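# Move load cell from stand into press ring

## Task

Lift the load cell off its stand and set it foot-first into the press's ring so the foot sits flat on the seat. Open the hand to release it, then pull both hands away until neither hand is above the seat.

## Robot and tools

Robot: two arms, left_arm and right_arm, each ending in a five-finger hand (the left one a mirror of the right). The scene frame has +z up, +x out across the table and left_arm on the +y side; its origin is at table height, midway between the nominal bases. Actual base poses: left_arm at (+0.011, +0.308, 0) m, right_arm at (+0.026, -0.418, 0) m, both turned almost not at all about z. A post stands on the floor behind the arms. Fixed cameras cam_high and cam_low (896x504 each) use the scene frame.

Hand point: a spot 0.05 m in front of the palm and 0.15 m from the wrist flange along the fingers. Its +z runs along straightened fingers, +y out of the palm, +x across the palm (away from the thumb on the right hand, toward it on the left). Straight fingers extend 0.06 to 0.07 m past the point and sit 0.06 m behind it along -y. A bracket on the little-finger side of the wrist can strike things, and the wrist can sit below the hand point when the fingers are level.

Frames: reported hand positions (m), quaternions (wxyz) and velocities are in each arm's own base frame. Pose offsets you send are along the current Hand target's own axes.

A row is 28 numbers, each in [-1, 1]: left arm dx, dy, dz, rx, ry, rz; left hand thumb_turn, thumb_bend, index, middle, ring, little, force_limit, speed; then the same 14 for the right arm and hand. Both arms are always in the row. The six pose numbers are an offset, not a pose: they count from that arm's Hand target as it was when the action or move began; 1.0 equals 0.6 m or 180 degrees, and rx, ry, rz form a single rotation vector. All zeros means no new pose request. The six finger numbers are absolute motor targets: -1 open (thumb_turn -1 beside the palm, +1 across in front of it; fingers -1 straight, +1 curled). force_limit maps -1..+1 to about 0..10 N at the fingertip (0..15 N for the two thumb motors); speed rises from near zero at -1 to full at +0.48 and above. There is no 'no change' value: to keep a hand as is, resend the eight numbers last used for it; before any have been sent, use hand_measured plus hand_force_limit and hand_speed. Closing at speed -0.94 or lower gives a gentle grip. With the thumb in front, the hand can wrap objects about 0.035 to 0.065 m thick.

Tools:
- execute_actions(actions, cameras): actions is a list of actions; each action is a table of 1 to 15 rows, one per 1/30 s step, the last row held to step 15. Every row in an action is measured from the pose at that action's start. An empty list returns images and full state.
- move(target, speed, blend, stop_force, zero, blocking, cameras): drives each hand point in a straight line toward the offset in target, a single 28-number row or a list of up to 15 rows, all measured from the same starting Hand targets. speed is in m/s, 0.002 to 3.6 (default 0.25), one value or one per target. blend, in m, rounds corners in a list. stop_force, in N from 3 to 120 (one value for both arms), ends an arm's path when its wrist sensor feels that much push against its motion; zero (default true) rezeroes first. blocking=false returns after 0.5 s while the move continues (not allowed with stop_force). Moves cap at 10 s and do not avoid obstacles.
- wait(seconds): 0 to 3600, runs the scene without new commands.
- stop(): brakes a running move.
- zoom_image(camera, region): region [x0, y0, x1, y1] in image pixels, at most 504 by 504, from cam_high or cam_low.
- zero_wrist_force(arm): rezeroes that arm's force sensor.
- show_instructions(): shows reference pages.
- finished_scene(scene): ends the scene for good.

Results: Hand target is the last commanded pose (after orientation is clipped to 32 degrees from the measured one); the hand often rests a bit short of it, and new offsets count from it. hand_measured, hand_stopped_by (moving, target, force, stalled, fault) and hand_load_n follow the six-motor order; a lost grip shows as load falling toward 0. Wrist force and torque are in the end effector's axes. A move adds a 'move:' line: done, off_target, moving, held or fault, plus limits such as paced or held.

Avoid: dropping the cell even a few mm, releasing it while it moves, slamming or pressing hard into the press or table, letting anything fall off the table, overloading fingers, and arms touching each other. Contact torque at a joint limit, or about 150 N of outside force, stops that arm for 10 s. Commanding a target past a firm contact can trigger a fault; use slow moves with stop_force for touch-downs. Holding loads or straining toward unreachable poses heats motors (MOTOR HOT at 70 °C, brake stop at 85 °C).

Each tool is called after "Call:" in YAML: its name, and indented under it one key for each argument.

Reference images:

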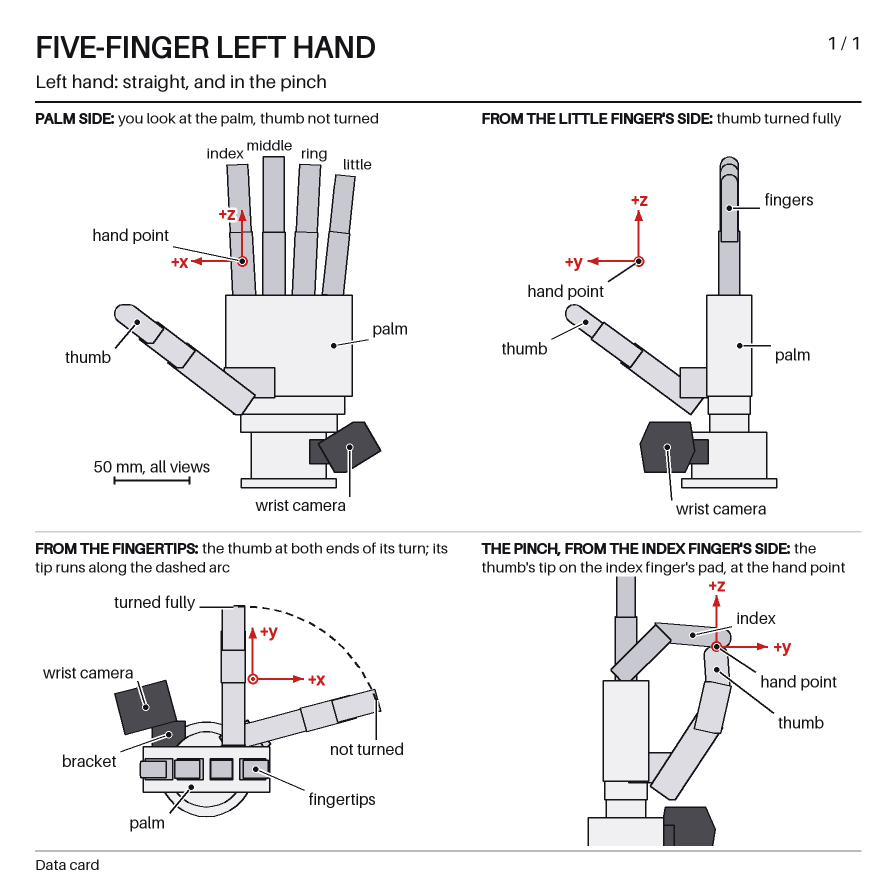

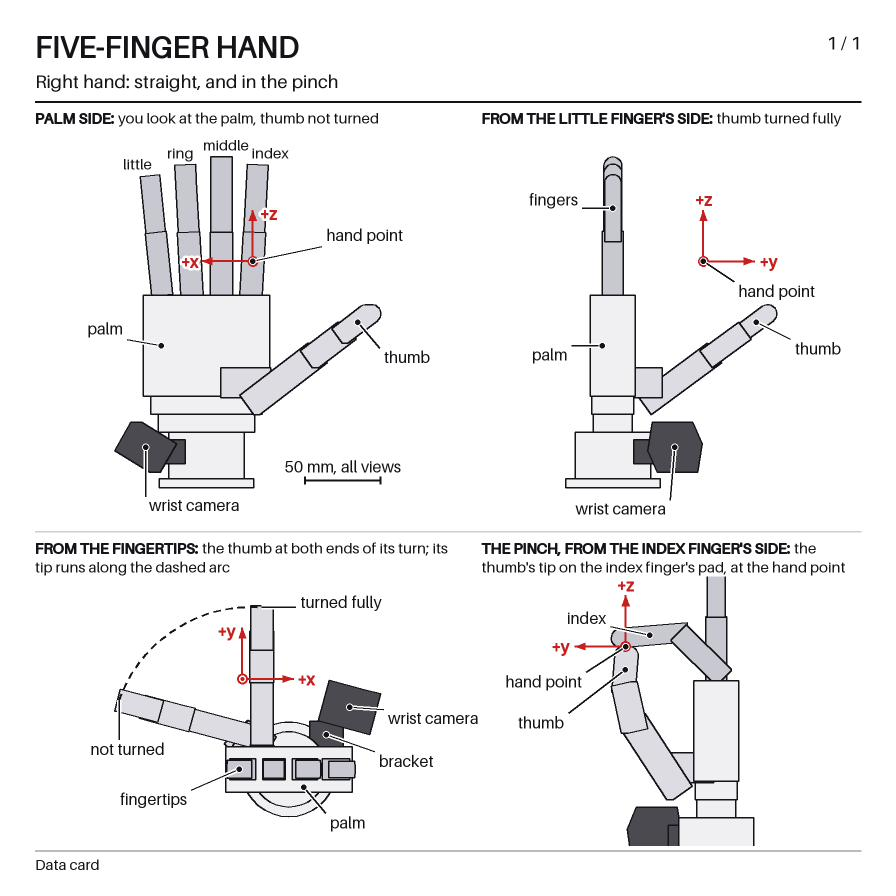

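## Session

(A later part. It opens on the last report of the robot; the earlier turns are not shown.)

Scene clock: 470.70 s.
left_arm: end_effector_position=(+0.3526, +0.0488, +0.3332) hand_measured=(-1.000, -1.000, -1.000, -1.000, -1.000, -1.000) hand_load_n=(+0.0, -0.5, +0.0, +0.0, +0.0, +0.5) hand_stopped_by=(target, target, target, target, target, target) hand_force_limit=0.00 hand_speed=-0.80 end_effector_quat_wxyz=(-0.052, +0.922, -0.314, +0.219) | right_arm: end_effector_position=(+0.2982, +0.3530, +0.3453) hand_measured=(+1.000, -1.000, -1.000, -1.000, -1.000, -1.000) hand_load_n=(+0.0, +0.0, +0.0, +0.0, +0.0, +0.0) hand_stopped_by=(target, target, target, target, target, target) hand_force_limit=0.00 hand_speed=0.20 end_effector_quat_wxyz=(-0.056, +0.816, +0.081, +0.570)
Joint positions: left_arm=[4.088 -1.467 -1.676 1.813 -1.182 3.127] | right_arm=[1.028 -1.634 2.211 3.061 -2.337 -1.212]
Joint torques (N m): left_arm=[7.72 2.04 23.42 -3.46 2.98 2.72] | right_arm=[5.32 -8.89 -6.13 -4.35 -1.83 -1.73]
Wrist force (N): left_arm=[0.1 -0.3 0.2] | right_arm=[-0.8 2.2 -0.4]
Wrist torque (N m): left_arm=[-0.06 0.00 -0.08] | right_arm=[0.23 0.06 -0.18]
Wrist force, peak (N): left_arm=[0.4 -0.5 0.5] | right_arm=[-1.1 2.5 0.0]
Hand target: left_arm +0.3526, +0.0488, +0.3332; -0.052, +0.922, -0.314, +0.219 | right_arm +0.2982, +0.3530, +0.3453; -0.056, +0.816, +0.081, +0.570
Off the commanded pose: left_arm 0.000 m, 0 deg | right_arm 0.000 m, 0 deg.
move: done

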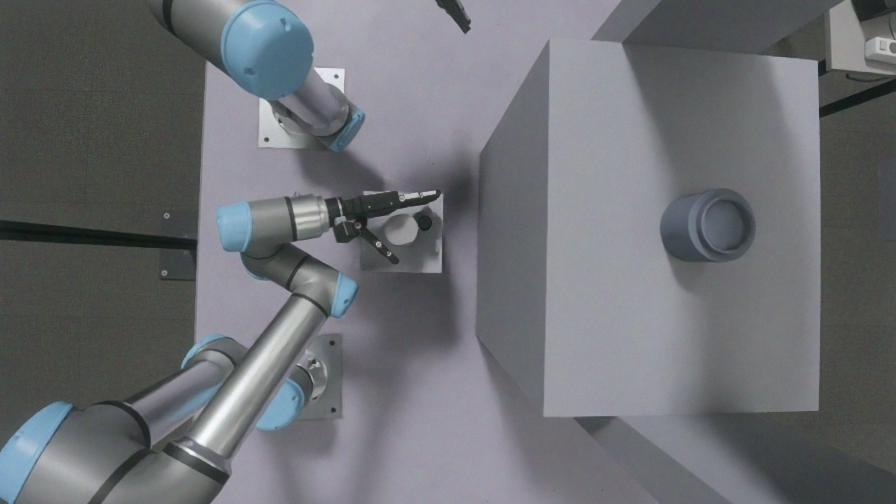

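Call:
zoom_image:
  camera: "cam_high"
  region: [370, 180, 450, 260]

Scaled by 6.300 from the camera's image (finer frame: 1280x720).

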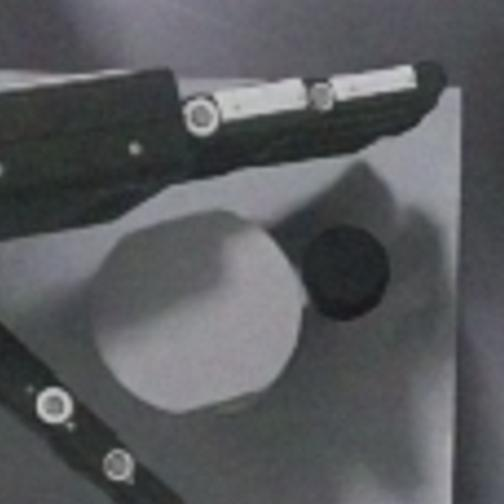

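Call:
move:
  target: [0,0,0,0,0,0,-1,-1,-1,-1,-1,-1,0,-0.8,0.0173,0.0203,-0.001,0,0,0,1,-1,-1,-1,-1,-1,0,0.2]
  speed: 0.02
  stop_force: 4

Call:
move:
  target: [0,0,0,0,0,0,-1,-1,-1,-1,-1,-1,0,-0.8,0,0,0,0,0,0,1,0.1,-1,-1,-1,-1,-0.6,-0.92]
  cameras: ["cam_high"]

Call:
zoom_image:
  camera: "cam_high"
  region: [370, 180, 450, 260]

Scene clock: 575.10 s.
left_arm: end_effector_position=(+0.3526, +0.0488, +0.3332) hand_measured=(-1.000, -1.000, -1.000, -1.000, -1.000, -1.000) hand_load_n=(+0.0, +0.0, +0.0, +0.0, +0.0, +0.0) hand_stopped_by=(target, target, target, target, target, target) hand_force_limit=0.00 hand_speed=-0.80 end_effector_quat_wxyz=(-0.052, +0.922, -0.314, +0.219) | right_arm: end_effector_position=(+0.3035, +0.3417, +0.3553) hand_measured=(+1.000, -1.000, -1.000, -1.000, -1.000, -1.000) hand_load_n=(+0.0, +0.0, +0.0, +0.0, +0.0, +0.0) hand_stopped_by=(target, target, target, target, target, target) hand_force_limit=0.00 hand_speed=0.20 end_effector_quat_wxyz=(-0.056, +0.816, +0.081, +0.570)
Joint positions: left_arm=[4.088 -1.467 -1.676 1.813 -1.182 3.127] | right_arm=[0.997 -1.673 2.218 3.08 -2.31 -1.232]
Joint torques (N m): left_arm=[8.79 1.32 22.32 -3.24 2.72 2.68] | right_arm=[-9.37 -23.24 -6.83 -0.09 0.29 -1.78]
Wrist force (N): left_arm=[0.3 -0.2 0.3] | right_arm=[-1.9 -0.9 -0.2]
Wrist torque (N m): left_arm=[-0.04 -0.02 -0.08] | right_arm=[0.02 0.11 -0.18]
Wrist force, peak (N): left_arm=[0.1 -0.8 0.3] | right_arm=[-1.3 2.2 -0.2]
Hand target: left_arm +0.3526, +0.0488, +0.3332; -0.052, +0.922, -0.314, +0.219 | right_arm +0.3035, +0.3417, +0.3553; -0.056, +0.816, +0.081, +0.570
Off the commanded pose: left_arm 0.000 m, 0 deg | right_arm 0.000 m, 0 deg.
move: done

Scene clock: 580.10 s.
left_arm: end_effector_position=(+0.3526, +0.0488, +0.3332) hand_measured=(-1.000, -1.000, -1.000, -1.000, -1.000, -1.000) hand_load_n=(+0.0, +0.0, +0.0, +0.0, +0.0, +0.0) hand_stopped_by=(target, target, target, target, target, target) hand_force_limit=0.00 hand_speed=-0.80 end_effector_quat_wxyz=(-0.052, +0.922, -0.314, +0.219) | right_arm: end_effector_position=(+0.3035, +0.3417, +0.3553) hand_measured=(+1.000, -0.434, -1.000, -1.000, -1.000, -1.000) hand_load_n=(+0.5, +3.0, -0.5, +0.0, +0.0, +0.0) hand_stopped_by=(target, moving, target, target, target, target) hand_force_limit=-0.60 hand_speed=-0.92 end_effector_quat_wxyz=(-0.056, +0.816, +0.081, +0.570)
Joint positions: left_arm=[4.088 -1.467 -1.676 1.813 -1.182 3.127] | right_arm=[0.997 -1.673 2.218 3.08 -2.31 -1.232]
Joint torques (N m): left_arm=[6.84 3.15 22.93 -3.47 2.75 2.51] | right_arm=[-9.32 -22.31 -7 -0.17 0.22 -1.77]
Wrist force (N): left_arm=[0.5 -0.2 0.1] | right_arm=[-1.9 2.7 -1.9]
Wrist torque (N m): left_arm=[-0.02 -0.06 -0.06] | right_arm=[0.30 0.14 -0.13]
Wrist force, peak (N): left_arm=[0.7 -0.5 0.4] | right_arm=[-1.9 2.7 -1.9]
Hand target: left_arm +0.3526, +0.0488, +0.3332; -0.052, +0.922, -0.314, +0.219 | right_arm +0.3035, +0.3417, +0.3553; -0.056, +0.816, +0.081, +0.570
Off the commanded pose: left_arm 0.000 m, 0 deg | right_arm 0.000 m, 0 deg.
move: moving (right_arm; no rest 5 s after the move's start)

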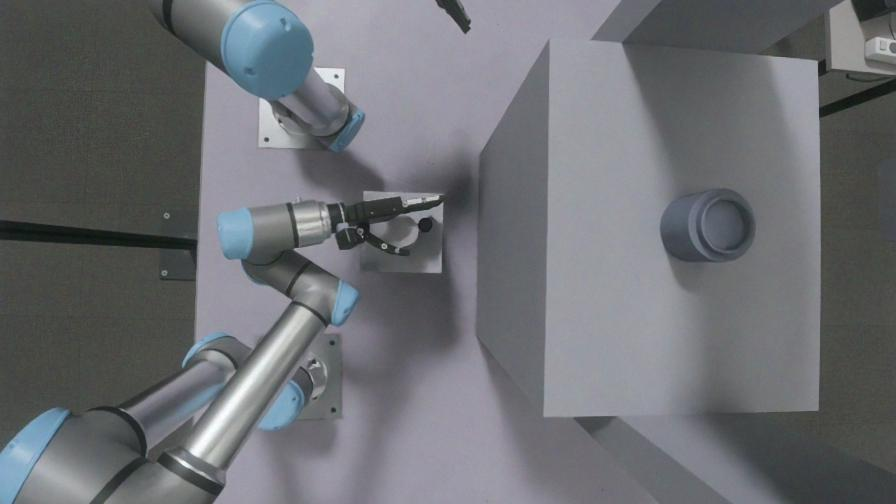

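Scaled by 6.300 from the camera's image (finer frame: 1280x720).

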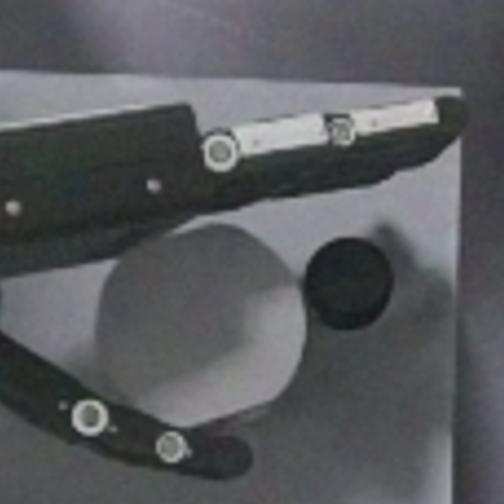

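Call:
move:
  target: [0,0,0,0,0,0,-1,-1,-1,-1,-1,-1,0,-0.8,0,0,0,0,0,0,1,0.1,-1,0,-1,-1,-0.5,-0.88]
  cameras: ["cam_high"]

Call:
zoom_image:
  camera: "cam_high"
  region: [370, 180, 450, 260]

Scene clock: 588.67 s.
left_arm: end_effector_position=(+0.3526, +0.0488, +0.3332) hand_measured=(-1.000, -1.000, -1.000, -1.000, -1.000, -1.000) hand_load_n=(+0.0, +0.0, +0.0, +0.0, +0.0, +0.0) hand_stopped_by=(target, target, target, target, target, target) hand_force_limit=0.00 hand_speed=-0.80 end_effector_quat_wxyz=(-0.052, +0.922, -0.314, +0.219) | right_arm: end_effector_position=(+0.3035, +0.3417, +0.3553) hand_measured=(+1.000, -0.432, -1.000, -0.600, -1.000, -1.000) hand_load_n=(+0.5, +3.5, +0.0, +2.5, +0.0, +0.0) hand_stopped_by=(target, force, target, force, target, target) hand_force_limit=-0.50 hand_speed=-0.88 end_effector_quat_wxyz=(-0.056, +0.816, +0.081, +0.570)
Joint positions: left_arm=[4.088 -1.467 -1.676 1.813 -1.182 3.127] | right_arm=[0.997 -1.673 2.218 3.08 -2.31 -1.232]
Joint torques (N m): left_arm=[7.6 2.53 22.95 -3.3 2.84 2.56] | right_arm=[-2.87 -10.93 -13.62 -0.26 0.13 -0.5]
Wrist force (N): left_arm=[0.0 -0.2 0.4] | right_arm=[-0.3 1.8 -0.5]
Wrist torque (N m): left_arm=[-0.04 0.04 -0.10] | right_arm=[0.23 0.00 -0.09]
Wrist force, peak (N): left_arm=[0.5 -0.5 0.6] | right_arm=[-2.4 2.9 -2.2]
Hand target: left_arm +0.3526, +0.0488, +0.3332; -0.052, +0.922, -0.314, +0.219 | right_arm +0.3035, +0.3417, +0.3553; -0.056, +0.816, +0.081, +0.570
Off the commanded pose: left_arm 0.000 m, 0 deg | right_arm 0.000 m, 0 deg.
move: done

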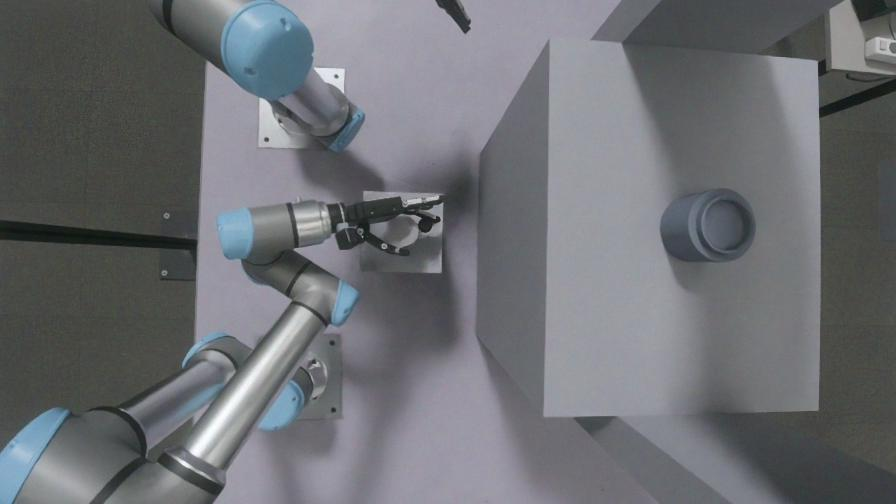

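Scaled by 6.300 from the camera's image (finer frame: 1280x720).

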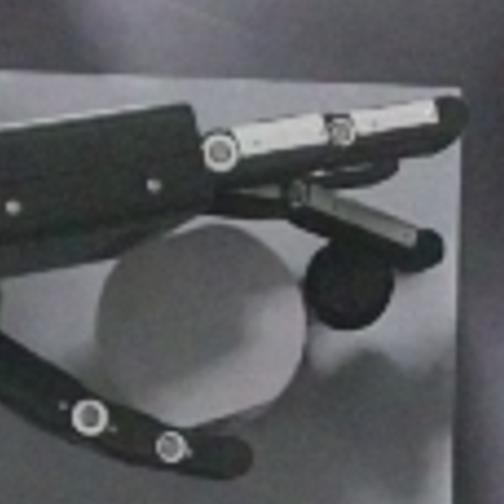

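Call:
move:
  target: [0,0,0,0,0,0,-1,-1,-1,-1,-1,-1,0,-0.8,0,0,0,0,0,0,1,0.15,-1,0,-1,-1,0.1,-0.94]

Call:
zoom_image:
  camera: "cam_high"
  region: [370, 180, 450, 260]

Scene clock: 600.67 s.
left_arm: end_effector_position=(+0.3526, +0.0488, +0.3332) hand_measured=(-1.000, -1.000, -1.000, -1.000, -1.000, -1.000) hand_load_n=(-0.5, +0.0, +0.0, +0.0, +0.0, +0.0) hand_stopped_by=(target, target, target, target, target, target) hand_force_limit=0.00 hand_speed=-0.80 end_effector_quat_wxyz=(-0.052, +0.922, -0.314, +0.219) | right_arm: end_effector_position=(+0.3035, +0.3417, +0.3553) hand_measured=(+1.000, -0.404, -1.000, -0.600, -1.000, -1.000) hand_load_n=(+1.0, +8.0, +0.0, +3.0, +0.0, +0.0) hand_stopped_by=(target, force, target, force, target, target) hand_force_limit=0.10 hand_speed=-0.94 end_effector_quat_wxyz=(-0.056, +0.816, +0.081, +0.570)
Joint positions: left_arm=[4.088 -1.467 -1.676 1.813 -1.182 3.127] | right_arm=[0.997 -1.673 2.218 3.08 -2.31 -1.232]
Joint torques (N m): left_arm=[8.17 2.67 22.17 -3.56 2.68 2.64] | right_arm=[2.62 -10.97 -18.13 -0.27 0.1 0.59]
Wrist force (N): left_arm=[0.3 -0.6 0.3] | right_arm=[0.0 5.1 -2.6]
Wrist torque (N m): left_arm=[-0.10 -0.03 -0.06] | right_arm=[0.46 0.06 -0.06]
Wrist force, peak (N): left_arm=[0.2 -0.7 0.5] | right_arm=[0.3 5.2 -2.7]
Hand target: left_arm +0.3526, +0.0488, +0.3332; -0.052, +0.922, -0.314, +0.219 | right_arm +0.3035, +0.3417, +0.3553; -0.056, +0.816, +0.081, +0.570
Off the commanded pose: left_arm 0.000 m, 0 deg | right_arm 0.000 m, 0 deg.
move: done

Scaled by 6.300 from the camera's image (finer frame: 1280x720).
This view is cut from an older image: the scene may have changed since it was taken.

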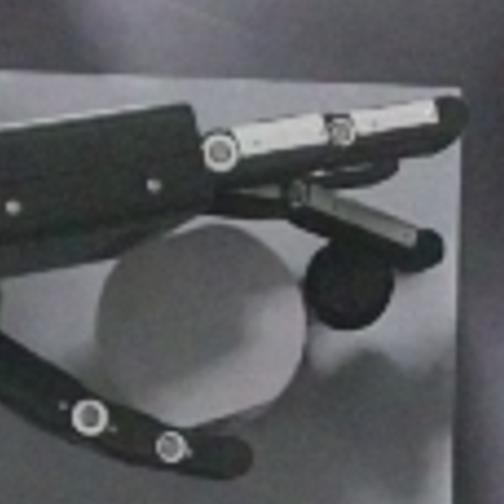

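Call:
move:
  target: [0,0,0,0,0,0,-1,-1,-1,-1,-1,-1,0,-0.8,0.0235,0,-0.0086,0,0,0,1,0.15,-1,0,-1,-1,0.1,-0.94]
  speed: 0.015
  cameras: ["cam_high"]

Call:
zoom_image:
  camera: "cam_high"
  region: [370, 180, 450, 260]

Scene clock: 610.17 s.
left_arm: end_effector_position=(+0.3526, +0.0488, +0.3332) hand_measured=(-1.000, -1.000, -1.000, -1.000, -1.000, -1.000) hand_load_n=(+0.0, +0.0, +0.0, +0.0, +0.0, +0.0) hand_stopped_by=(target, target, target, target, target, target) hand_force_limit=0.00 hand_speed=-0.80 end_effector_quat_wxyz=(-0.052, +0.922, -0.314, +0.219) | right_arm: end_effector_position=(+0.3035, +0.3417, +0.3702) hand_measured=(+1.000, -0.404, -1.000, -0.600, -1.000, -1.000) hand_load_n=(+0.0, +0.0, +0.0, +1.5, +0.0, +0.0) hand_stopped_by=(target, force, target, force, target, target) hand_force_limit=0.10 hand_speed=-0.94 end_effector_quat_wxyz=(-0.056, +0.816, +0.081, +0.570)
Joint positions: left_arm=[4.088 -1.467 -1.676 1.813 -1.182 3.127] | right_arm=[0.997 -1.694 2.193 3.127 -2.31 -1.232]
Joint torques (N m): left_arm=[8.9 2.37 23.63 -3.44 2.84 2.35] | right_arm=[6.54 -21.63 -33.43 0.01 -2.12 -0.55]
Wrist force (N): left_arm=[0.2 -0.6 0.3] | right_arm=[-1.2 0.3 0.5]
Wrist torque (N m): left_arm=[-0.10 -0.01 -0.07] | right_arm=[0.05 -0.03 -0.11]
Wrist force, peak (N): left_arm=[0.4 -0.5 0.5] | right_arm=[0.2 5.1 -2.6]
Hand target: left_arm +0.3526, +0.0488, +0.3332; -0.052, +0.922, -0.314, +0.219 | right_arm +0.3035, +0.3417, +0.3703; -0.056, +0.816, +0.081, +0.570
Off the commanded pose: left_arm 0.000 m, 0 deg | right_arm 0.000 m, 0 deg.
move: done

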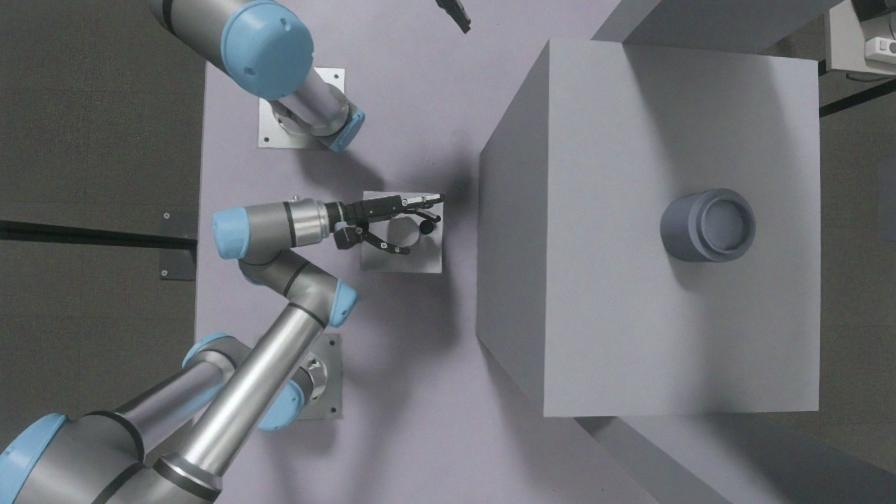

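Scaled by 6.300 from the camera's image (finer frame: 1280x720).

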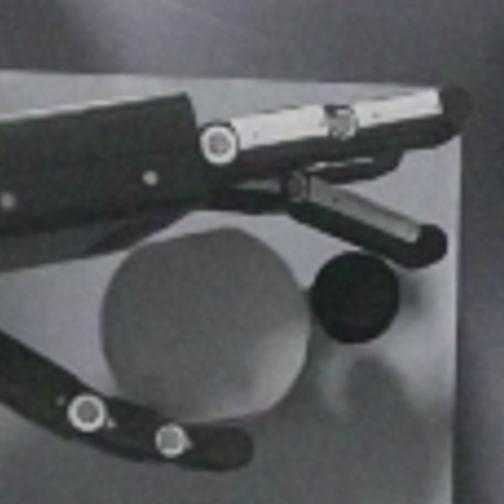

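Call:
move:
  target: [0,0,0,0,0,0,-1,-1,-1,-1,-1,-1,0,-0.8,0,0,0,0,0,0,1,-1,-1,-1,-1,-1,0.1,-0.3]

Scene clock: 738.57 s.
left_arm: end_effector_position=(+0.3526, +0.0488, +0.3332) hand_measured=(-1.000, -1.000, -1.000, -1.000, -1.000, -1.000) hand_load_n=(+0.0, +0.0, +0.0, +0.0, +0.0, +0.0) hand_stopped_by=(target, target, target, target, target, target) hand_force_limit=0.00 hand_speed=-0.80 end_effector_quat_wxyz=(-0.052, +0.922, -0.314, +0.219) | right_arm: end_effector_position=(+0.3035, +0.3417, +0.3703) hand_measured=(+1.000, -1.000, -1.000, -1.000, -1.000, -1.000) hand_load_n=(+0.5, +0.0, -0.5, +0.0, +0.0, +0.0) hand_stopped_by=(target, target, target, target, target, target) hand_force_limit=0.10 hand_speed=-0.30 end_effector_quat_wxyz=(-0.056, +0.816, +0.081, +0.570)
Joint positions: left_arm=[4.088 -1.467 -1.676 1.813 -1.182 3.127] | right_arm=[0.997 -1.694 2.192 3.127 -2.31 -1.232]
Joint torques (N m): left_arm=[7.29 3.34 22.56 -3.32 2.67 2.47] | right_arm=[5.43 -19.54 -32.97 -0.07 -1.53 1.77]
Wrist force (N): left_arm=[0.3 -0.4 0.5] | right_arm=[-0.5 2.0 -0.2]
Wrist torque (N m): left_arm=[-0.09 -0.01 -0.07] | right_arm=[0.20 -0.02 -0.05]
Wrist force, peak (N): left_arm=[0.2 -0.8 0.5] | right_arm=[-0.5 2.1 0.0]
Hand target: left_arm +0.3526, +0.0488, +0.3332; -0.052, +0.922, -0.314, +0.219 | right_arm +0.3035, +0.3417, +0.3703; -0.056, +0.816, +0.081, +0.570
Off the commanded pose: left_arm 0.000 m, 0 deg | right_arm 0.000 m, 0 deg.
move: done

Call:
move:
  target:
    - [0,0,0,0,0,0,-1,-1,-1,-1,-1,-1,0,-0.8,0.1253,0,-0.0456,0,0,0,1,-1,-1,-1,-1,-1,0.1,-0.3]
    - [0,0,0,0,0,0,-1,-1,-1,-1,-1,-1,0,-0.8,0.118,-0.0136,-0.0644,0.0903,0.1111,-0.0157,1,-1,-1,-1,-1,-1,0.1,-0.3]
  speed: 0.12
  blend: 0.01
  cameras: ["cam_high"]

Call:
zoom_image:
  camera: "cam_high"
  region: [330, 180, 460, 290]

Scene clock: 751.87 s.
left_arm: end_effector_position=(+0.3526, +0.0488, +0.3332) hand_measured=(-1.000, -1.000, -1.000, -1.000, -1.000, -1.000) hand_load_n=(+0.0, +0.0, +0.0, +0.0, +0.0, +0.0) hand_stopped_by=(target, target, target, target, target, target) hand_force_limit=0.00 hand_speed=-0.80 end_effector_quat_wxyz=(-0.052, +0.922, -0.314, +0.219) | right_arm: end_effector_position=(+0.2902, +0.3475, +0.4500) hand_measured=(+1.000, -1.000, -1.000, -1.000, -1.000, -1.000) hand_load_n=(+0.5, +0.0, +0.0, +0.0, +0.0, +0.0) hand_stopped_by=(target, target, target, target, target, target) hand_force_limit=0.10 hand_speed=-0.30 end_effector_quat_wxyz=(-0.169, +0.686, +0.170, +0.687)
Joint positions: left_arm=[4.088 -1.467 -1.676 1.813 -1.182 3.127] | right_arm=[0.946 -1.77 2.3 2.612 -2.032 -1.571]
Joint torques (N m): left_arm=[8.03 1.41 23.87 -3.17 2.6 2.51] | right_arm=[-8.76 -2.44 -6.55 -3.51 1.55 -1.67]
Wrist force (N): left_arm=[0.2 -0.3 0.2] | right_arm=[-0.9 1.7 -0.8]
Wrist torque (N m): left_arm=[-0.05 0.00 -0.08] | right_arm=[0.16 0.08 -0.10]
Wrist force, peak (N): left_arm=[0.3 -0.7 0.6] | right_arm=[-0.8 2.5 -0.3]
Hand target: left_arm +0.3526, +0.0488, +0.3332; -0.052, +0.922, -0.314, +0.219 | right_arm +0.2902, +0.3475, +0.4500; -0.170, +0.686, +0.170, +0.687
Off the commanded pose: left_arm 0.000 m, 0 deg | right_arm 0.000 m, 0 deg.
move: done

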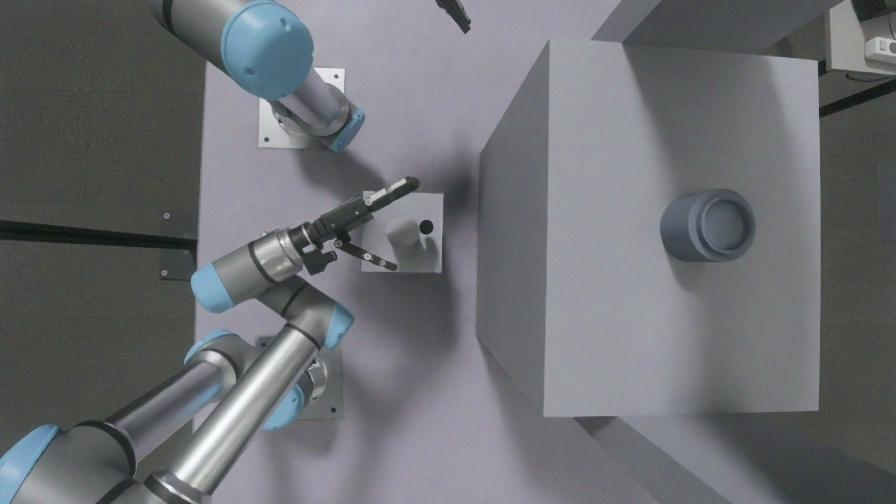

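Scaled by 3.877 from the camera's image (finer frame: 1280x720).

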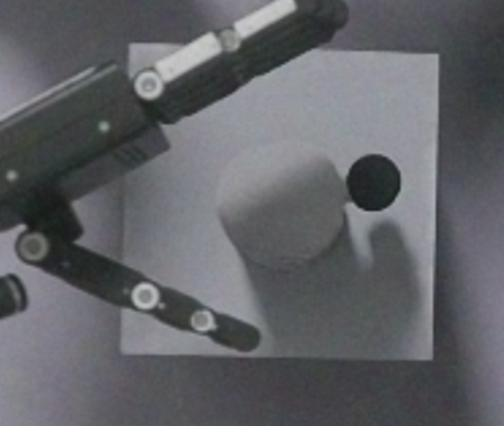

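Call:
zoom_image:
  camera: "cam_high"
  region: [380, 210, 440, 260]

Scaled by 8.400 from the camera's image (finer frame: 1280x720).

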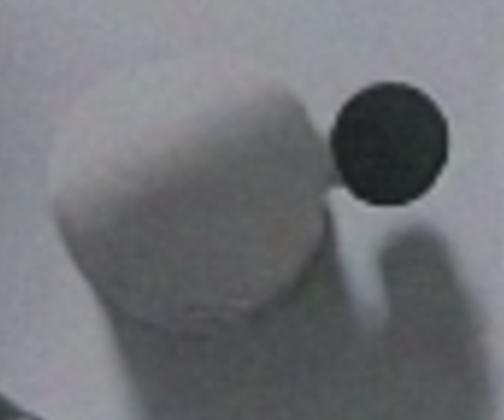

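Call:
move:
  target:
    - [0,0,0,0,0,0,-1,-1,-1,-1,-1,-1,0,-0.8,-0.01,0.0067,-0.0067,0,0,0,1,-1,-1,-1,-1,-1,0.1,-0.3]
    - [0,0,0,0,0,0,-1,-1,-1,-1,-1,-1,0,-0.8,-0.15,0.0067,-0.0067,0,0,0,1,-1,-1,-1,-1,-1,0.1,-0.3]
    - [0,0,0,0,0,0,-1,-1,-1,-1,-1,-1,0,-0.8,-0.1883,0.0067,-0.0067,0,0,0,1,-1,-1,-1,-1,-1,0.1,-0.3]
  speed: [0.05,0.05,0.01]
  stop_force: 8
  cameras: ["cam_high"]

Call:
zoom_image:
  camera: "cam_high"
  region: [330, 180, 460, 290]

Scene clock: 780.83 s.
left_arm: end_effector_position=(+0.3526, +0.0488, +0.3332) hand_measured=(-1.000, -1.000, -1.000, -1.000, -1.000, -1.000) hand_load_n=(+0.0, +0.0, +0.0, +0.0, +0.0, +0.0) hand_stopped_by=(target, target, target, target, target, target) hand_force_limit=0.00 hand_speed=-0.80 end_effector_quat_wxyz=(-0.052, +0.922, -0.314, +0.219) | right_arm: end_effector_position=(+0.2886, +0.3420, +0.3371) hand_measured=(+1.000, -1.000, -1.000, -1.000, -1.000, -1.000) hand_load_n=(+0.5, -0.5, +0.0, +0.0, +0.0, +0.0) hand_stopped_by=(target, target, target, target, target, target) hand_force_limit=0.10 hand_speed=-0.30 end_effector_quat_wxyz=(-0.170, +0.686, +0.170, +0.687)
Joint positions: left_arm=[4.088 -1.467 -1.676 1.813 -1.182 3.127] | right_arm=[0.938 -1.524 2.474 2.192 -2.024 -1.571]
Joint torques (N m): left_arm=[7.88 1.9 22.47 -3.12 2.28 2.39] | right_arm=[3.01 -7.62 -0.53 -3.62 0.97 -1.82]
Wrist force (N): left_arm=[0.3 -0.5 0.4] | right_arm=[-0.9 1.5 -0.5]
Wrist torque (N m): left_arm=[-0.09 -0.02 -0.07] | right_arm=[0.15 0.07 -0.08]
Wrist force, peak (N): left_arm=[0.5 -0.9 0.4] | right_arm=[-1.2 1.8 -1.0]
Hand target: left_arm +0.3526, +0.0488, +0.3332; -0.052, +0.922, -0.314, +0.219 | right_arm +0.2886, +0.3420, +0.3371; -0.170, +0.686, +0.170, +0.687
Off the commanded pose: left_arm 0.000 m, 0 deg | right_arm 0.000 m, 0 deg.
move: done

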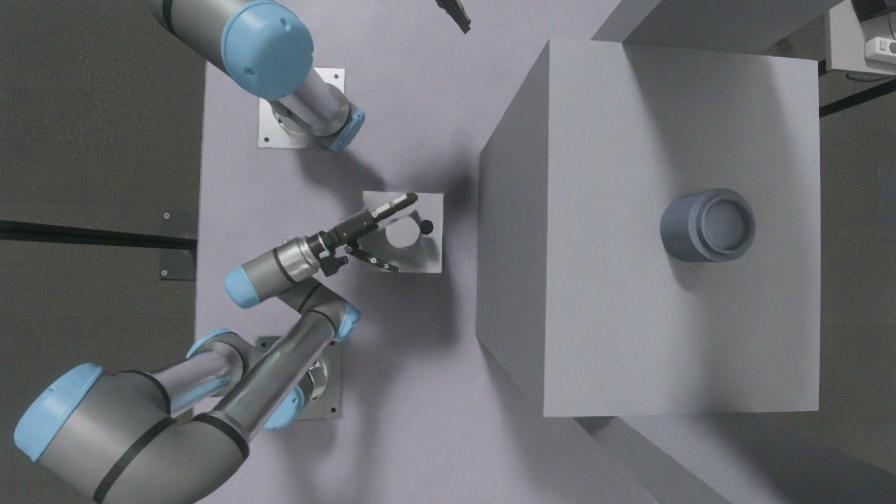

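Scaled by 3.877 from the camera's image (finer frame: 1280x720).

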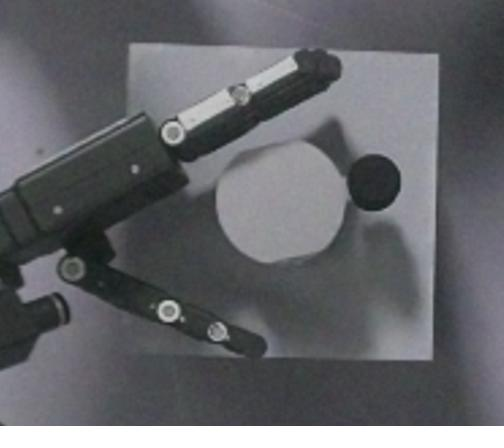

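Call:
move:
  target:
    - [0,0,0,0,0,0,-1,-1,-1,-1,-1,-1,0,-0.8,0,0.024,0,0,0,0,1,-1,-1,-1,-1,-1,0.1,-0.3]
    - [0,0,0,0,0,0,-1,-1,-1,-1,-1,-1,0,-0.8,0,0.0417,0,0,0,0,1,-1,-1,-1,-1,-1,0.1,-0.3]
  speed: [0.03,0.01]
  stop_force: 8
  cameras: ["cam_high"]

Call:
zoom_image:
  camera: "cam_high"
  region: [360, 180, 440, 260]

Scene clock: 791.47 s.
left_arm: end_effector_position=(+0.3526, +0.0488, +0.3332) hand_measured=(-1.000, -1.000, -1.000, -1.000, -1.000, -1.000) hand_load_n=(+0.0, +0.0, +0.0, +0.0, +0.0, +0.0) hand_stopped_by=(target, target, target, target, target, target) hand_force_limit=0.00 hand_speed=-0.80 end_effector_quat_wxyz=(-0.052, +0.922, -0.314, +0.219) | right_arm: end_effector_position=(+0.3002, +0.3199, +0.3371) hand_measured=(+1.000, -1.000, -1.000, -1.000, -1.000, -1.000) hand_load_n=(+0.0, +0.0, +0.0, +0.0, +0.0, +0.0) hand_stopped_by=(target, target, target, target, target, target) hand_force_limit=0.10 hand_speed=-0.30 end_effector_quat_wxyz=(-0.170, +0.686, +0.170, +0.687)
Joint positions: left_arm=[4.088 -1.467 -1.676 1.813 -1.182 3.127] | right_arm=[0.841 -1.577 2.528 2.19 -1.927 -1.571]
Joint torques (N m): left_arm=[7.75 2.49 22.19 -2.82 2.57 2.32] | right_arm=[-9.74 -21.12 -0.79 0.39 0.79 1.86]
Wrist force (N): left_arm=[0.3 -0.3 0.6] | right_arm=[-2.7 -1.4 -0.5]
Wrist torque (N m): left_arm=[-0.07 -0.01 -0.08] | right_arm=[0.04 0.14 -0.23]
Wrist force, peak (N): left_arm=[0.3 -0.7 0.2] | right_arm=[-2.9 -1.5 -0.4]
Hand target: left_arm +0.3526, +0.0488, +0.3332; -0.052, +0.922, -0.314, +0.219 | right_arm +0.3002, +0.3199, +0.3371; -0.170, +0.686, +0.170, +0.687
Off the commanded pose: left_arm 0.000 m, 0 deg | right_arm 0.000 m, 0 deg.
move: done

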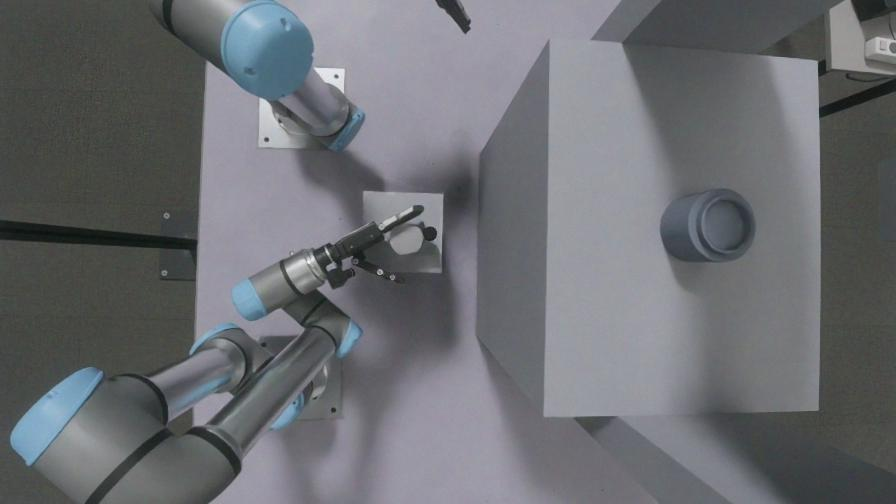

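Scaled by 6.300 from the camera's image (finer frame: 1280x720).

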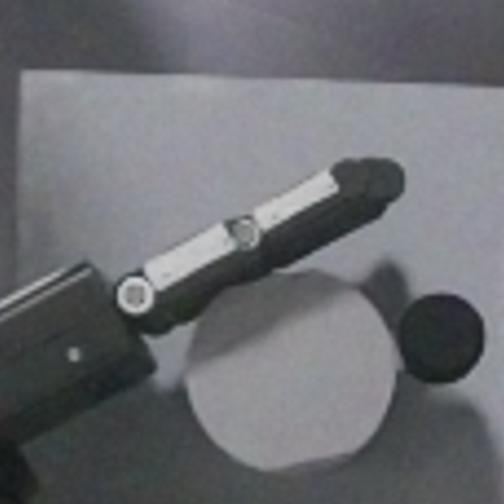

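Call:
move:
  target:
    - [0,0,0,0,0,0,-1,-1,-1,-1,-1,-1,0,-0.8,0,-0.025,0,0,0,0,1,-1,-1,-1,-1,-1,0.1,-0.3]
    - [0,0,0,0,0,0,-1,-1,-1,-1,-1,-1,0,-0.8,0,-0.025,0.0167,0,0,0,1,-1,-1,-1,-1,-1,0.1,-0.3]
  speed: 0.03
  blend: 0.004

Call:
move:
  target: [0,0,0,0,0,0,-1,-1,-1,-1,-1,-1,0,-0.8,0,0,0,0,0,0,1,-1,-0.58,-0.58,-0.58,-1,-0.4,-0.3]
  cameras: ["cam_high"]

Call:
zoom_image:
  camera: "cam_high"
  region: [360, 180, 440, 260]

Scene clock: 930.10 s.
left_arm: end_effector_position=(+0.3526, +0.0488, +0.3332) hand_measured=(-1.000, -1.000, -1.000, -1.000, -1.000, -1.000) hand_load_n=(+0.0, +0.0, +0.0, +0.0, +0.0, +0.0) hand_stopped_by=(target, target, target, target, target, target) hand_force_limit=0.00 hand_speed=-0.80 end_effector_quat_wxyz=(-0.052, +0.922, -0.314, +0.219) | right_arm: end_effector_position=(+0.3020, +0.3377, +0.3371) hand_measured=(+1.000, -1.000, -1.000, -1.000, -1.000, -1.000) hand_load_n=(+0.5, +0.0, +0.0, +0.0, +0.0, +0.0) hand_stopped_by=(target, target, target, target, target, target) hand_force_limit=0.10 hand_speed=-0.30 end_effector_quat_wxyz=(-0.170, +0.686, +0.170, +0.687)
Joint positions: left_arm=[4.088 -1.467 -1.676 1.813 -1.182 3.127] | right_arm=[0.884 -1.53 2.48 2.191 -1.971 -1.571]
Joint torques (N m): left_arm=[8.4 2.1 21.98 -3.23 2.37 2.26] | right_arm=[-8.71 -6.92 -27.68 0.81 1.22 -1.21]
Wrist force (N): left_arm=[0.4 -0.5 0.3] | right_arm=[-0.8 1.8 -0.7]
Wrist torque (N m): left_arm=[-0.09 -0.04 -0.06] | right_arm=[0.21 0.07 -0.08]
Wrist force, peak (N): left_arm=[0.2 -0.7 0.7] | right_arm=[-2.8 -1.5 -0.5]
Hand target: left_arm +0.3526, +0.0488, +0.3332; -0.052, +0.922, -0.314, +0.219 | right_arm +0.3021, +0.3378, +0.3371; -0.170, +0.686, +0.170, +0.687
Off the commanded pose: left_arm 0.000 m, 0 deg | right_arm 0.000 m, 0 deg.
move: done

Scene clock: 930.60 s.
left_arm: end_effector_position=(+0.3526, +0.0488, +0.3332) hand_measured=(-1.000, -1.000, -1.000, -1.000, -1.000, -1.000) hand_load_n=(+0.0, +0.0, +0.0, +0.0, +0.0, -0.5) hand_stopped_by=(target, target, target, target, target, target) hand_force_limit=0.00 hand_speed=-0.80 end_effector_quat_wxyz=(-0.052, +0.922, -0.314, +0.219) | right_arm: end_effector_position=(+0.3021, +0.3378, +0.3371) hand_measured=(+1.000, -1.000, -0.580, -0.580, -0.580, -1.000) hand_load_n=(+0.0, +0.0, +0.0, +0.0, +0.0, +0.0) hand_stopped_by=(target, target, target, target, target, target) hand_force_limit=-0.40 hand_speed=-0.30 end_effector_quat_wxyz=(-0.170, +0.686, +0.170, +0.687)
Joint positions: left_arm=[4.088 -1.467 -1.676 1.813 -1.182 3.127] | right_arm=[0.884 -1.529 2.479 2.191 -1.97 -1.571]
Joint torques (N m): left_arm=[8.31 1.92 22.48 -3.1 2.47 2.3] | right_arm=[-8.55 -7.83 -27.01 0.75 1.21 -1.28]
Wrist force (N): left_arm=[0.2 0.0 0.2] | right_arm=[-0.8 1.9 -0.6]
Wrist torque (N m): left_arm=[-0.01 -0.01 -0.09] | right_arm=[0.22 0.06 -0.07]
Wrist force, peak (N): left_arm=[0.1 -0.5 0.5] | right_arm=[-1.1 1.8 -0.6]
Hand target: left_arm +0.3526, +0.0488, +0.3332; -0.052, +0.922, -0.314, +0.219 | right_arm +0.3021, +0.3378, +0.3371; -0.170, +0.686, +0.170, +0.687
Off the commanded pose: left_arm 0.000 m, 0 deg | right_arm 0.000 m, 0 deg.
move: done

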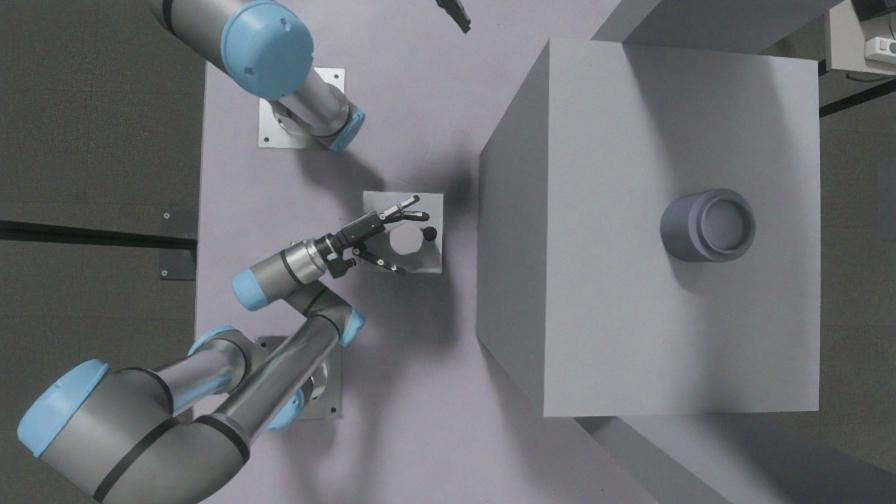

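Scaled by 6.300 from the camera's image (finer frame: 1280x720).

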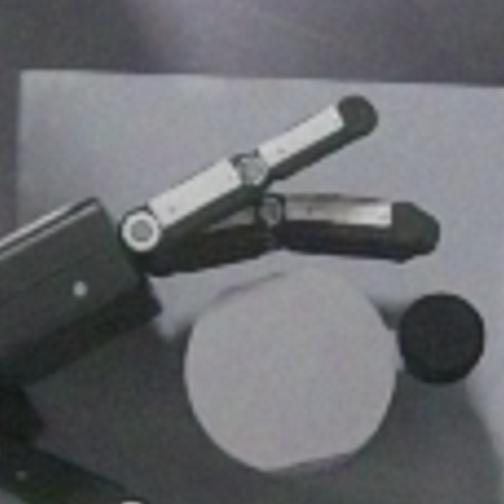

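Call:
move:
  target:
    - [0,0,0,0,0,0,-1,-1,-1,-1,-1,-1,0,-0.8,0,0,0.0083,0,0,0,1,-1,-0.58,-0.58,-0.58,-1,-0.4,-0.3]
    - [0,0,0,0,0,0,-1,-1,-1,-1,-1,-1,0,-0.8,0,0.027,0.0083,0,0,0,1,-1,-0.58,-0.58,-0.58,-1,-0.4,-0.3]
  speed: 0.01
  stop_force: 4
  cameras: ["cam_high"]

Call:
zoom_image:
  camera: "cam_high"
  region: [360, 180, 440, 260]

Scene clock: 955.27 s.
left_arm: end_effector_position=(+0.3526, +0.0488, +0.3332) hand_measured=(-1.000, -1.000, -1.000, -1.000, -1.000, -1.000) hand_load_n=(+0.0, +0.0, +0.0, +0.0, +0.0, +0.0) hand_stopped_by=(target, target, target, target, target, target) hand_force_limit=0.00 hand_speed=-0.80 end_effector_quat_wxyz=(-0.052, +0.922, -0.314, +0.219) | right_arm: end_effector_position=(+0.3140, +0.3258, +0.3371) hand_measured=(+1.000, -1.000, -0.580, -0.580, -0.580, -1.000) hand_load_n=(+0.0, +0.0, +0.5, +0.5, +0.0, +0.0) hand_stopped_by=(target, target, target, target, target, target) hand_force_limit=-0.40 hand_speed=-0.30 end_effector_quat_wxyz=(-0.170, +0.686, +0.170, +0.687)
Joint positions: left_arm=[4.088 -1.467 -1.676 1.813 -1.182 3.127] | right_arm=[0.814 -1.553 2.505 2.19 -1.9 -1.571]
Joint torques (N m): left_arm=[8.85 3.17 22.51 -3.19 2.38 2.37] | right_arm=[-10.03 -21.2 -0.3 -3.63 0.74 0.62]
Wrist force (N): left_arm=[0.3 -0.5 0.3] | right_arm=[-1.2 -2.1 -0.1]
Wrist torque (N m): left_arm=[-0.09 -0.02 -0.06] | right_arm=[-0.07 0.08 -0.15]
Wrist force, peak (N): left_arm=[0.6 -0.5 0.6] | right_arm=[-1.2 -2.1 -0.3]
Hand target: left_arm +0.3526, +0.0488, +0.3332; -0.052, +0.922, -0.314, +0.219 | right_arm +0.3140, +0.3258, +0.3371; -0.170, +0.686, +0.170, +0.687
Off the commanded pose: left_arm 0.000 m, 0 deg | right_arm 0.000 m, 0 deg.
move: done

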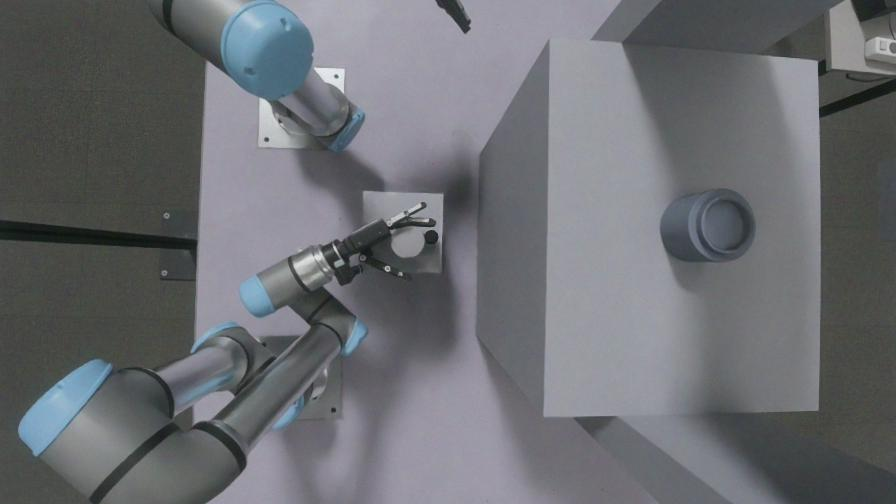

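Scaled by 6.300 from the camera's image (finer frame: 1280x720).

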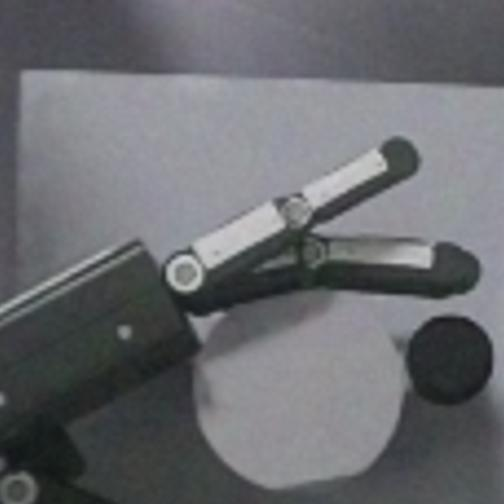

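Call:
move:
  target: [0,0,0,0,0,0,-1,-1,-1,-1,-1,-1,0,-0.8,0,0,0,0,0,0,1,0.2,-0.58,-0.58,-0.58,-1,-0.5,-0.85]

Call:
move:
  target: [0,0,0,0,0,0,-1,-1,-1,-1,-1,-1,0,-0.8,0,0,0,0,0,0,1,0.25,-0.58,-0.58,-0.58,-1,0.2,-0.93]
  cameras: ["cam_high"]

Call:
zoom_image:
  camera: "cam_high"
  region: [360, 180, 440, 260]

Scene clock: 967.63 s.
left_arm: end_effector_position=(+0.3526, +0.0488, +0.3332) hand_measured=(-1.000, -1.000, -1.000, -1.000, -1.000, -1.000) hand_load_n=(+0.0, +0.0, +0.0, -0.5, +0.0, +0.0) hand_stopped_by=(target, target, target, target, target, target) hand_force_limit=0.00 hand_speed=-0.80 end_effector_quat_wxyz=(-0.052, +0.922, -0.314, +0.219) | right_arm: end_effector_position=(+0.3141, +0.3258, +0.3371) hand_measured=(+1.000, -0.350, -0.580, -0.580, -0.580, -1.000) hand_load_n=(+0.5, +4.0, +0.5, +0.5, +0.0, +0.0) hand_stopped_by=(target, force, target, target, target, target) hand_force_limit=-0.50 hand_speed=-0.85 end_effector_quat_wxyz=(-0.170, +0.686, +0.170, +0.687)
Joint positions: left_arm=[4.088 -1.467 -1.676 1.813 -1.182 3.127] | right_arm=[0.814 -1.553 2.505 2.19 -1.9 -1.571]
Joint torques (N m): left_arm=[7.22 2.99 23.31 -2.93 2.24 2.29] | right_arm=[-8.43 -21.1 -1.61 -0.55 0.47 1.76]
Wrist force (N): left_arm=[0.3 -0.4 0.3] | right_arm=[-1.2 0.9 -1.2]
Wrist torque (N m): left_arm=[-0.08 -0.02 -0.07] | right_arm=[0.16 0.09 -0.12]
Wrist force, peak (N): left_arm=[0.4 -0.6 0.5] | right_arm=[-1.2 -2.1 -0.4]
Hand target: left_arm +0.3526, +0.0488, +0.3332; -0.052, +0.922, -0.314, +0.219 | right_arm +0.3140, +0.3258, +0.3371; -0.170, +0.686, +0.170, +0.687
Off the commanded pose: left_arm 0.000 m, 0 deg | right_arm 0.000 m, 0 deg.
move: done

Scene clock: 968.13 s.
left_arm: end_effector_position=(+0.3526, +0.0488, +0.3332) hand_measured=(-1.000, -1.000, -1.000, -1.000, -1.000, -1.000) hand_load_n=(+0.0, +0.0, +0.0, +0.0, +0.0, +0.0) hand_stopped_by=(target, target, target, target, target, target) hand_force_limit=0.00 hand_speed=-0.80 end_effector_quat_wxyz=(-0.052, +0.922, -0.314, +0.219) | right_arm: end_effector_position=(+0.3141, +0.3258, +0.3371) hand_measured=(+1.000, -0.332, -0.580, -0.580, -0.580, -1.000) hand_load_n=(+0.5, +8.0, +1.0, +0.5, +0.0, +0.0) hand_stopped_by=(target, force, target, target, target, target) hand_force_limit=0.20 hand_speed=-0.93 end_effector_quat_wxyz=(-0.170, +0.686, +0.170, +0.687)
Joint positions: left_arm=[4.088 -1.467 -1.676 1.813 -1.182 3.127] | right_arm=[0.814 -1.553 2.505 2.19 -1.9 -1.571]
Joint torques (N m): left_arm=[7.6 2.19 21.7 -2.7 2.33 2.37] | right_arm=[-7.6 -20.37 -2.3 -0.28 0.39 1.7]
Wrist force (N): left_arm=[0.2 -0.4 0.1] | right_arm=[-1.4 2.5 -2.4]
Wrist torque (N m): left_arm=[-0.06 -0.01 -0.08] | right_arm=[0.27 0.15 -0.10]
Wrist force, peak (N): left_arm=[0.4 -0.6 0.3] | right_arm=[-1.5 3.0 -2.5]
Hand target: left_arm +0.3526, +0.0488, +0.3332; -0.052, +0.922, -0.314, +0.219 | right_arm +0.3140, +0.3258, +0.3371; -0.170, +0.686, +0.170, +0.687
Off the commanded pose: left_arm 0.000 m, 0 deg | right_arm 0.000 m, 0 deg.
move: done

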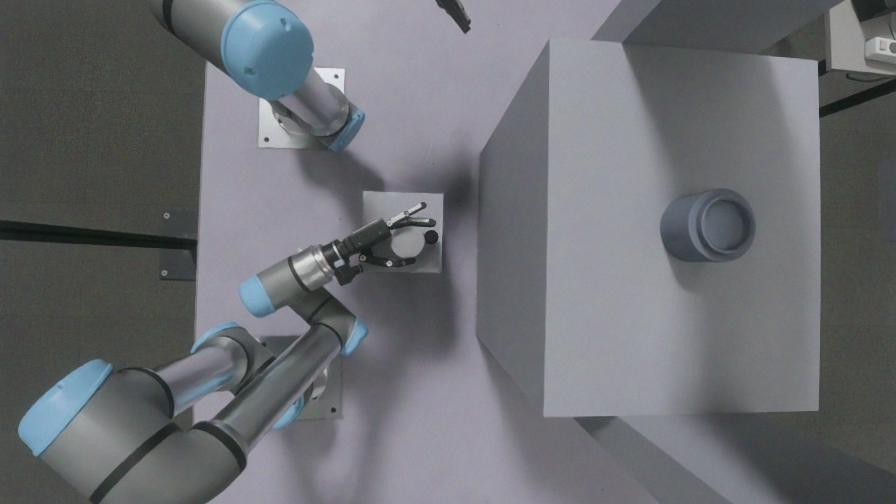

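Scaled by 6.300 from the camera's image (finer frame: 1280x720).

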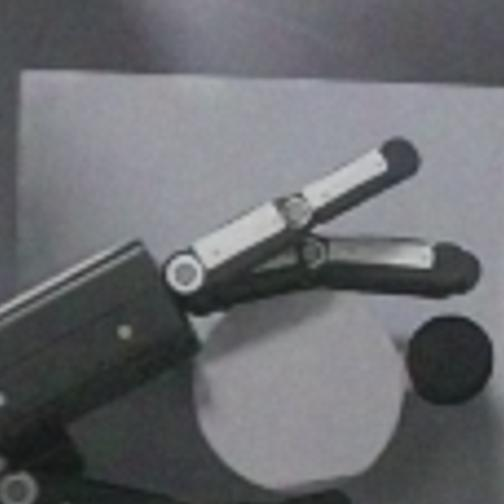

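Call:
move:
  target: [0,0,0,0,0,0,-1,-1,-1,-1,-1,-1,0,-0.8,0.0167,0,0,0,0,0,1,0.25,-0.58,-0.58,-0.58,-1,0.2,-0.93]
  speed: 0.01
  cameras: ["cam_high"]

Call:
zoom_image:
  camera: "cam_high"
  region: [360, 180, 440, 260]

Scene clock: 973.87 s.
left_arm: end_effector_position=(+0.3526, +0.0488, +0.3332) hand_measured=(-1.000, -1.000, -1.000, -1.000, -1.000, -1.000) hand_load_n=(-0.5, +0.0, +0.0, +0.0, +0.0, +0.0) hand_stopped_by=(target, target, target, target, target, target) hand_force_limit=0.00 hand_speed=-0.80 end_effector_quat_wxyz=(-0.052, +0.922, -0.314, +0.219) | right_arm: end_effector_position=(+0.3140, +0.3258, +0.3471) hand_measured=(+1.000, -0.332, -0.580, -0.580, -0.580, -1.000) hand_load_n=(+4.0, +7.5, +2.0, +0.0, +0.0, +0.0) hand_stopped_by=(target, force, target, target, target, target) hand_force_limit=0.20 hand_speed=-0.93 end_effector_quat_wxyz=(-0.170, +0.686, +0.170, +0.687)
Joint positions: left_arm=[4.088 -1.467 -1.676 1.813 -1.182 3.127] | right_arm=[0.814 -1.585 2.493 2.232 -1.9 -1.571]
Joint torques (N m): left_arm=[8.43 1.52 22.2 -3.14 2.39 2.26] | right_arm=[6.92 -22.65 -31.42 -1.31 -0.95 -1.29]
Wrist force (N): left_arm=[0.4 -0.1 0.3] | right_arm=[-8.4 2.1 -0.6]
Wrist torque (N m): left_arm=[-0.03 -0.03 -0.07] | right_arm=[0.20 0.19 -0.16]
Wrist force, peak (N): left_arm=[0.1 -0.8 0.5] | right_arm=[-10.0 1.0 -0.5]
Hand target: left_arm +0.3526, +0.0488, +0.3332; -0.052, +0.922, -0.314, +0.219 | right_arm +0.3140, +0.3258, +0.3471; -0.170, +0.686, +0.170, +0.687
Off the commanded pose: left_arm 0.000 m, 0 deg | right_arm 0.000 m, 0 deg.
move: done

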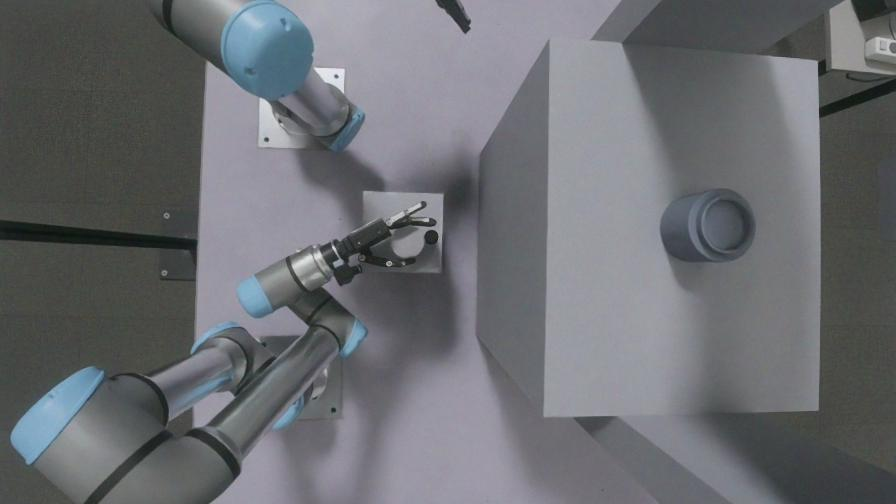

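Scaled by 6.300 from the camera's image (finer frame: 1280x720).

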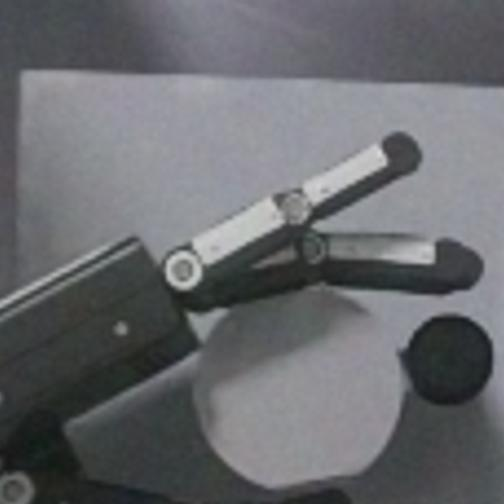

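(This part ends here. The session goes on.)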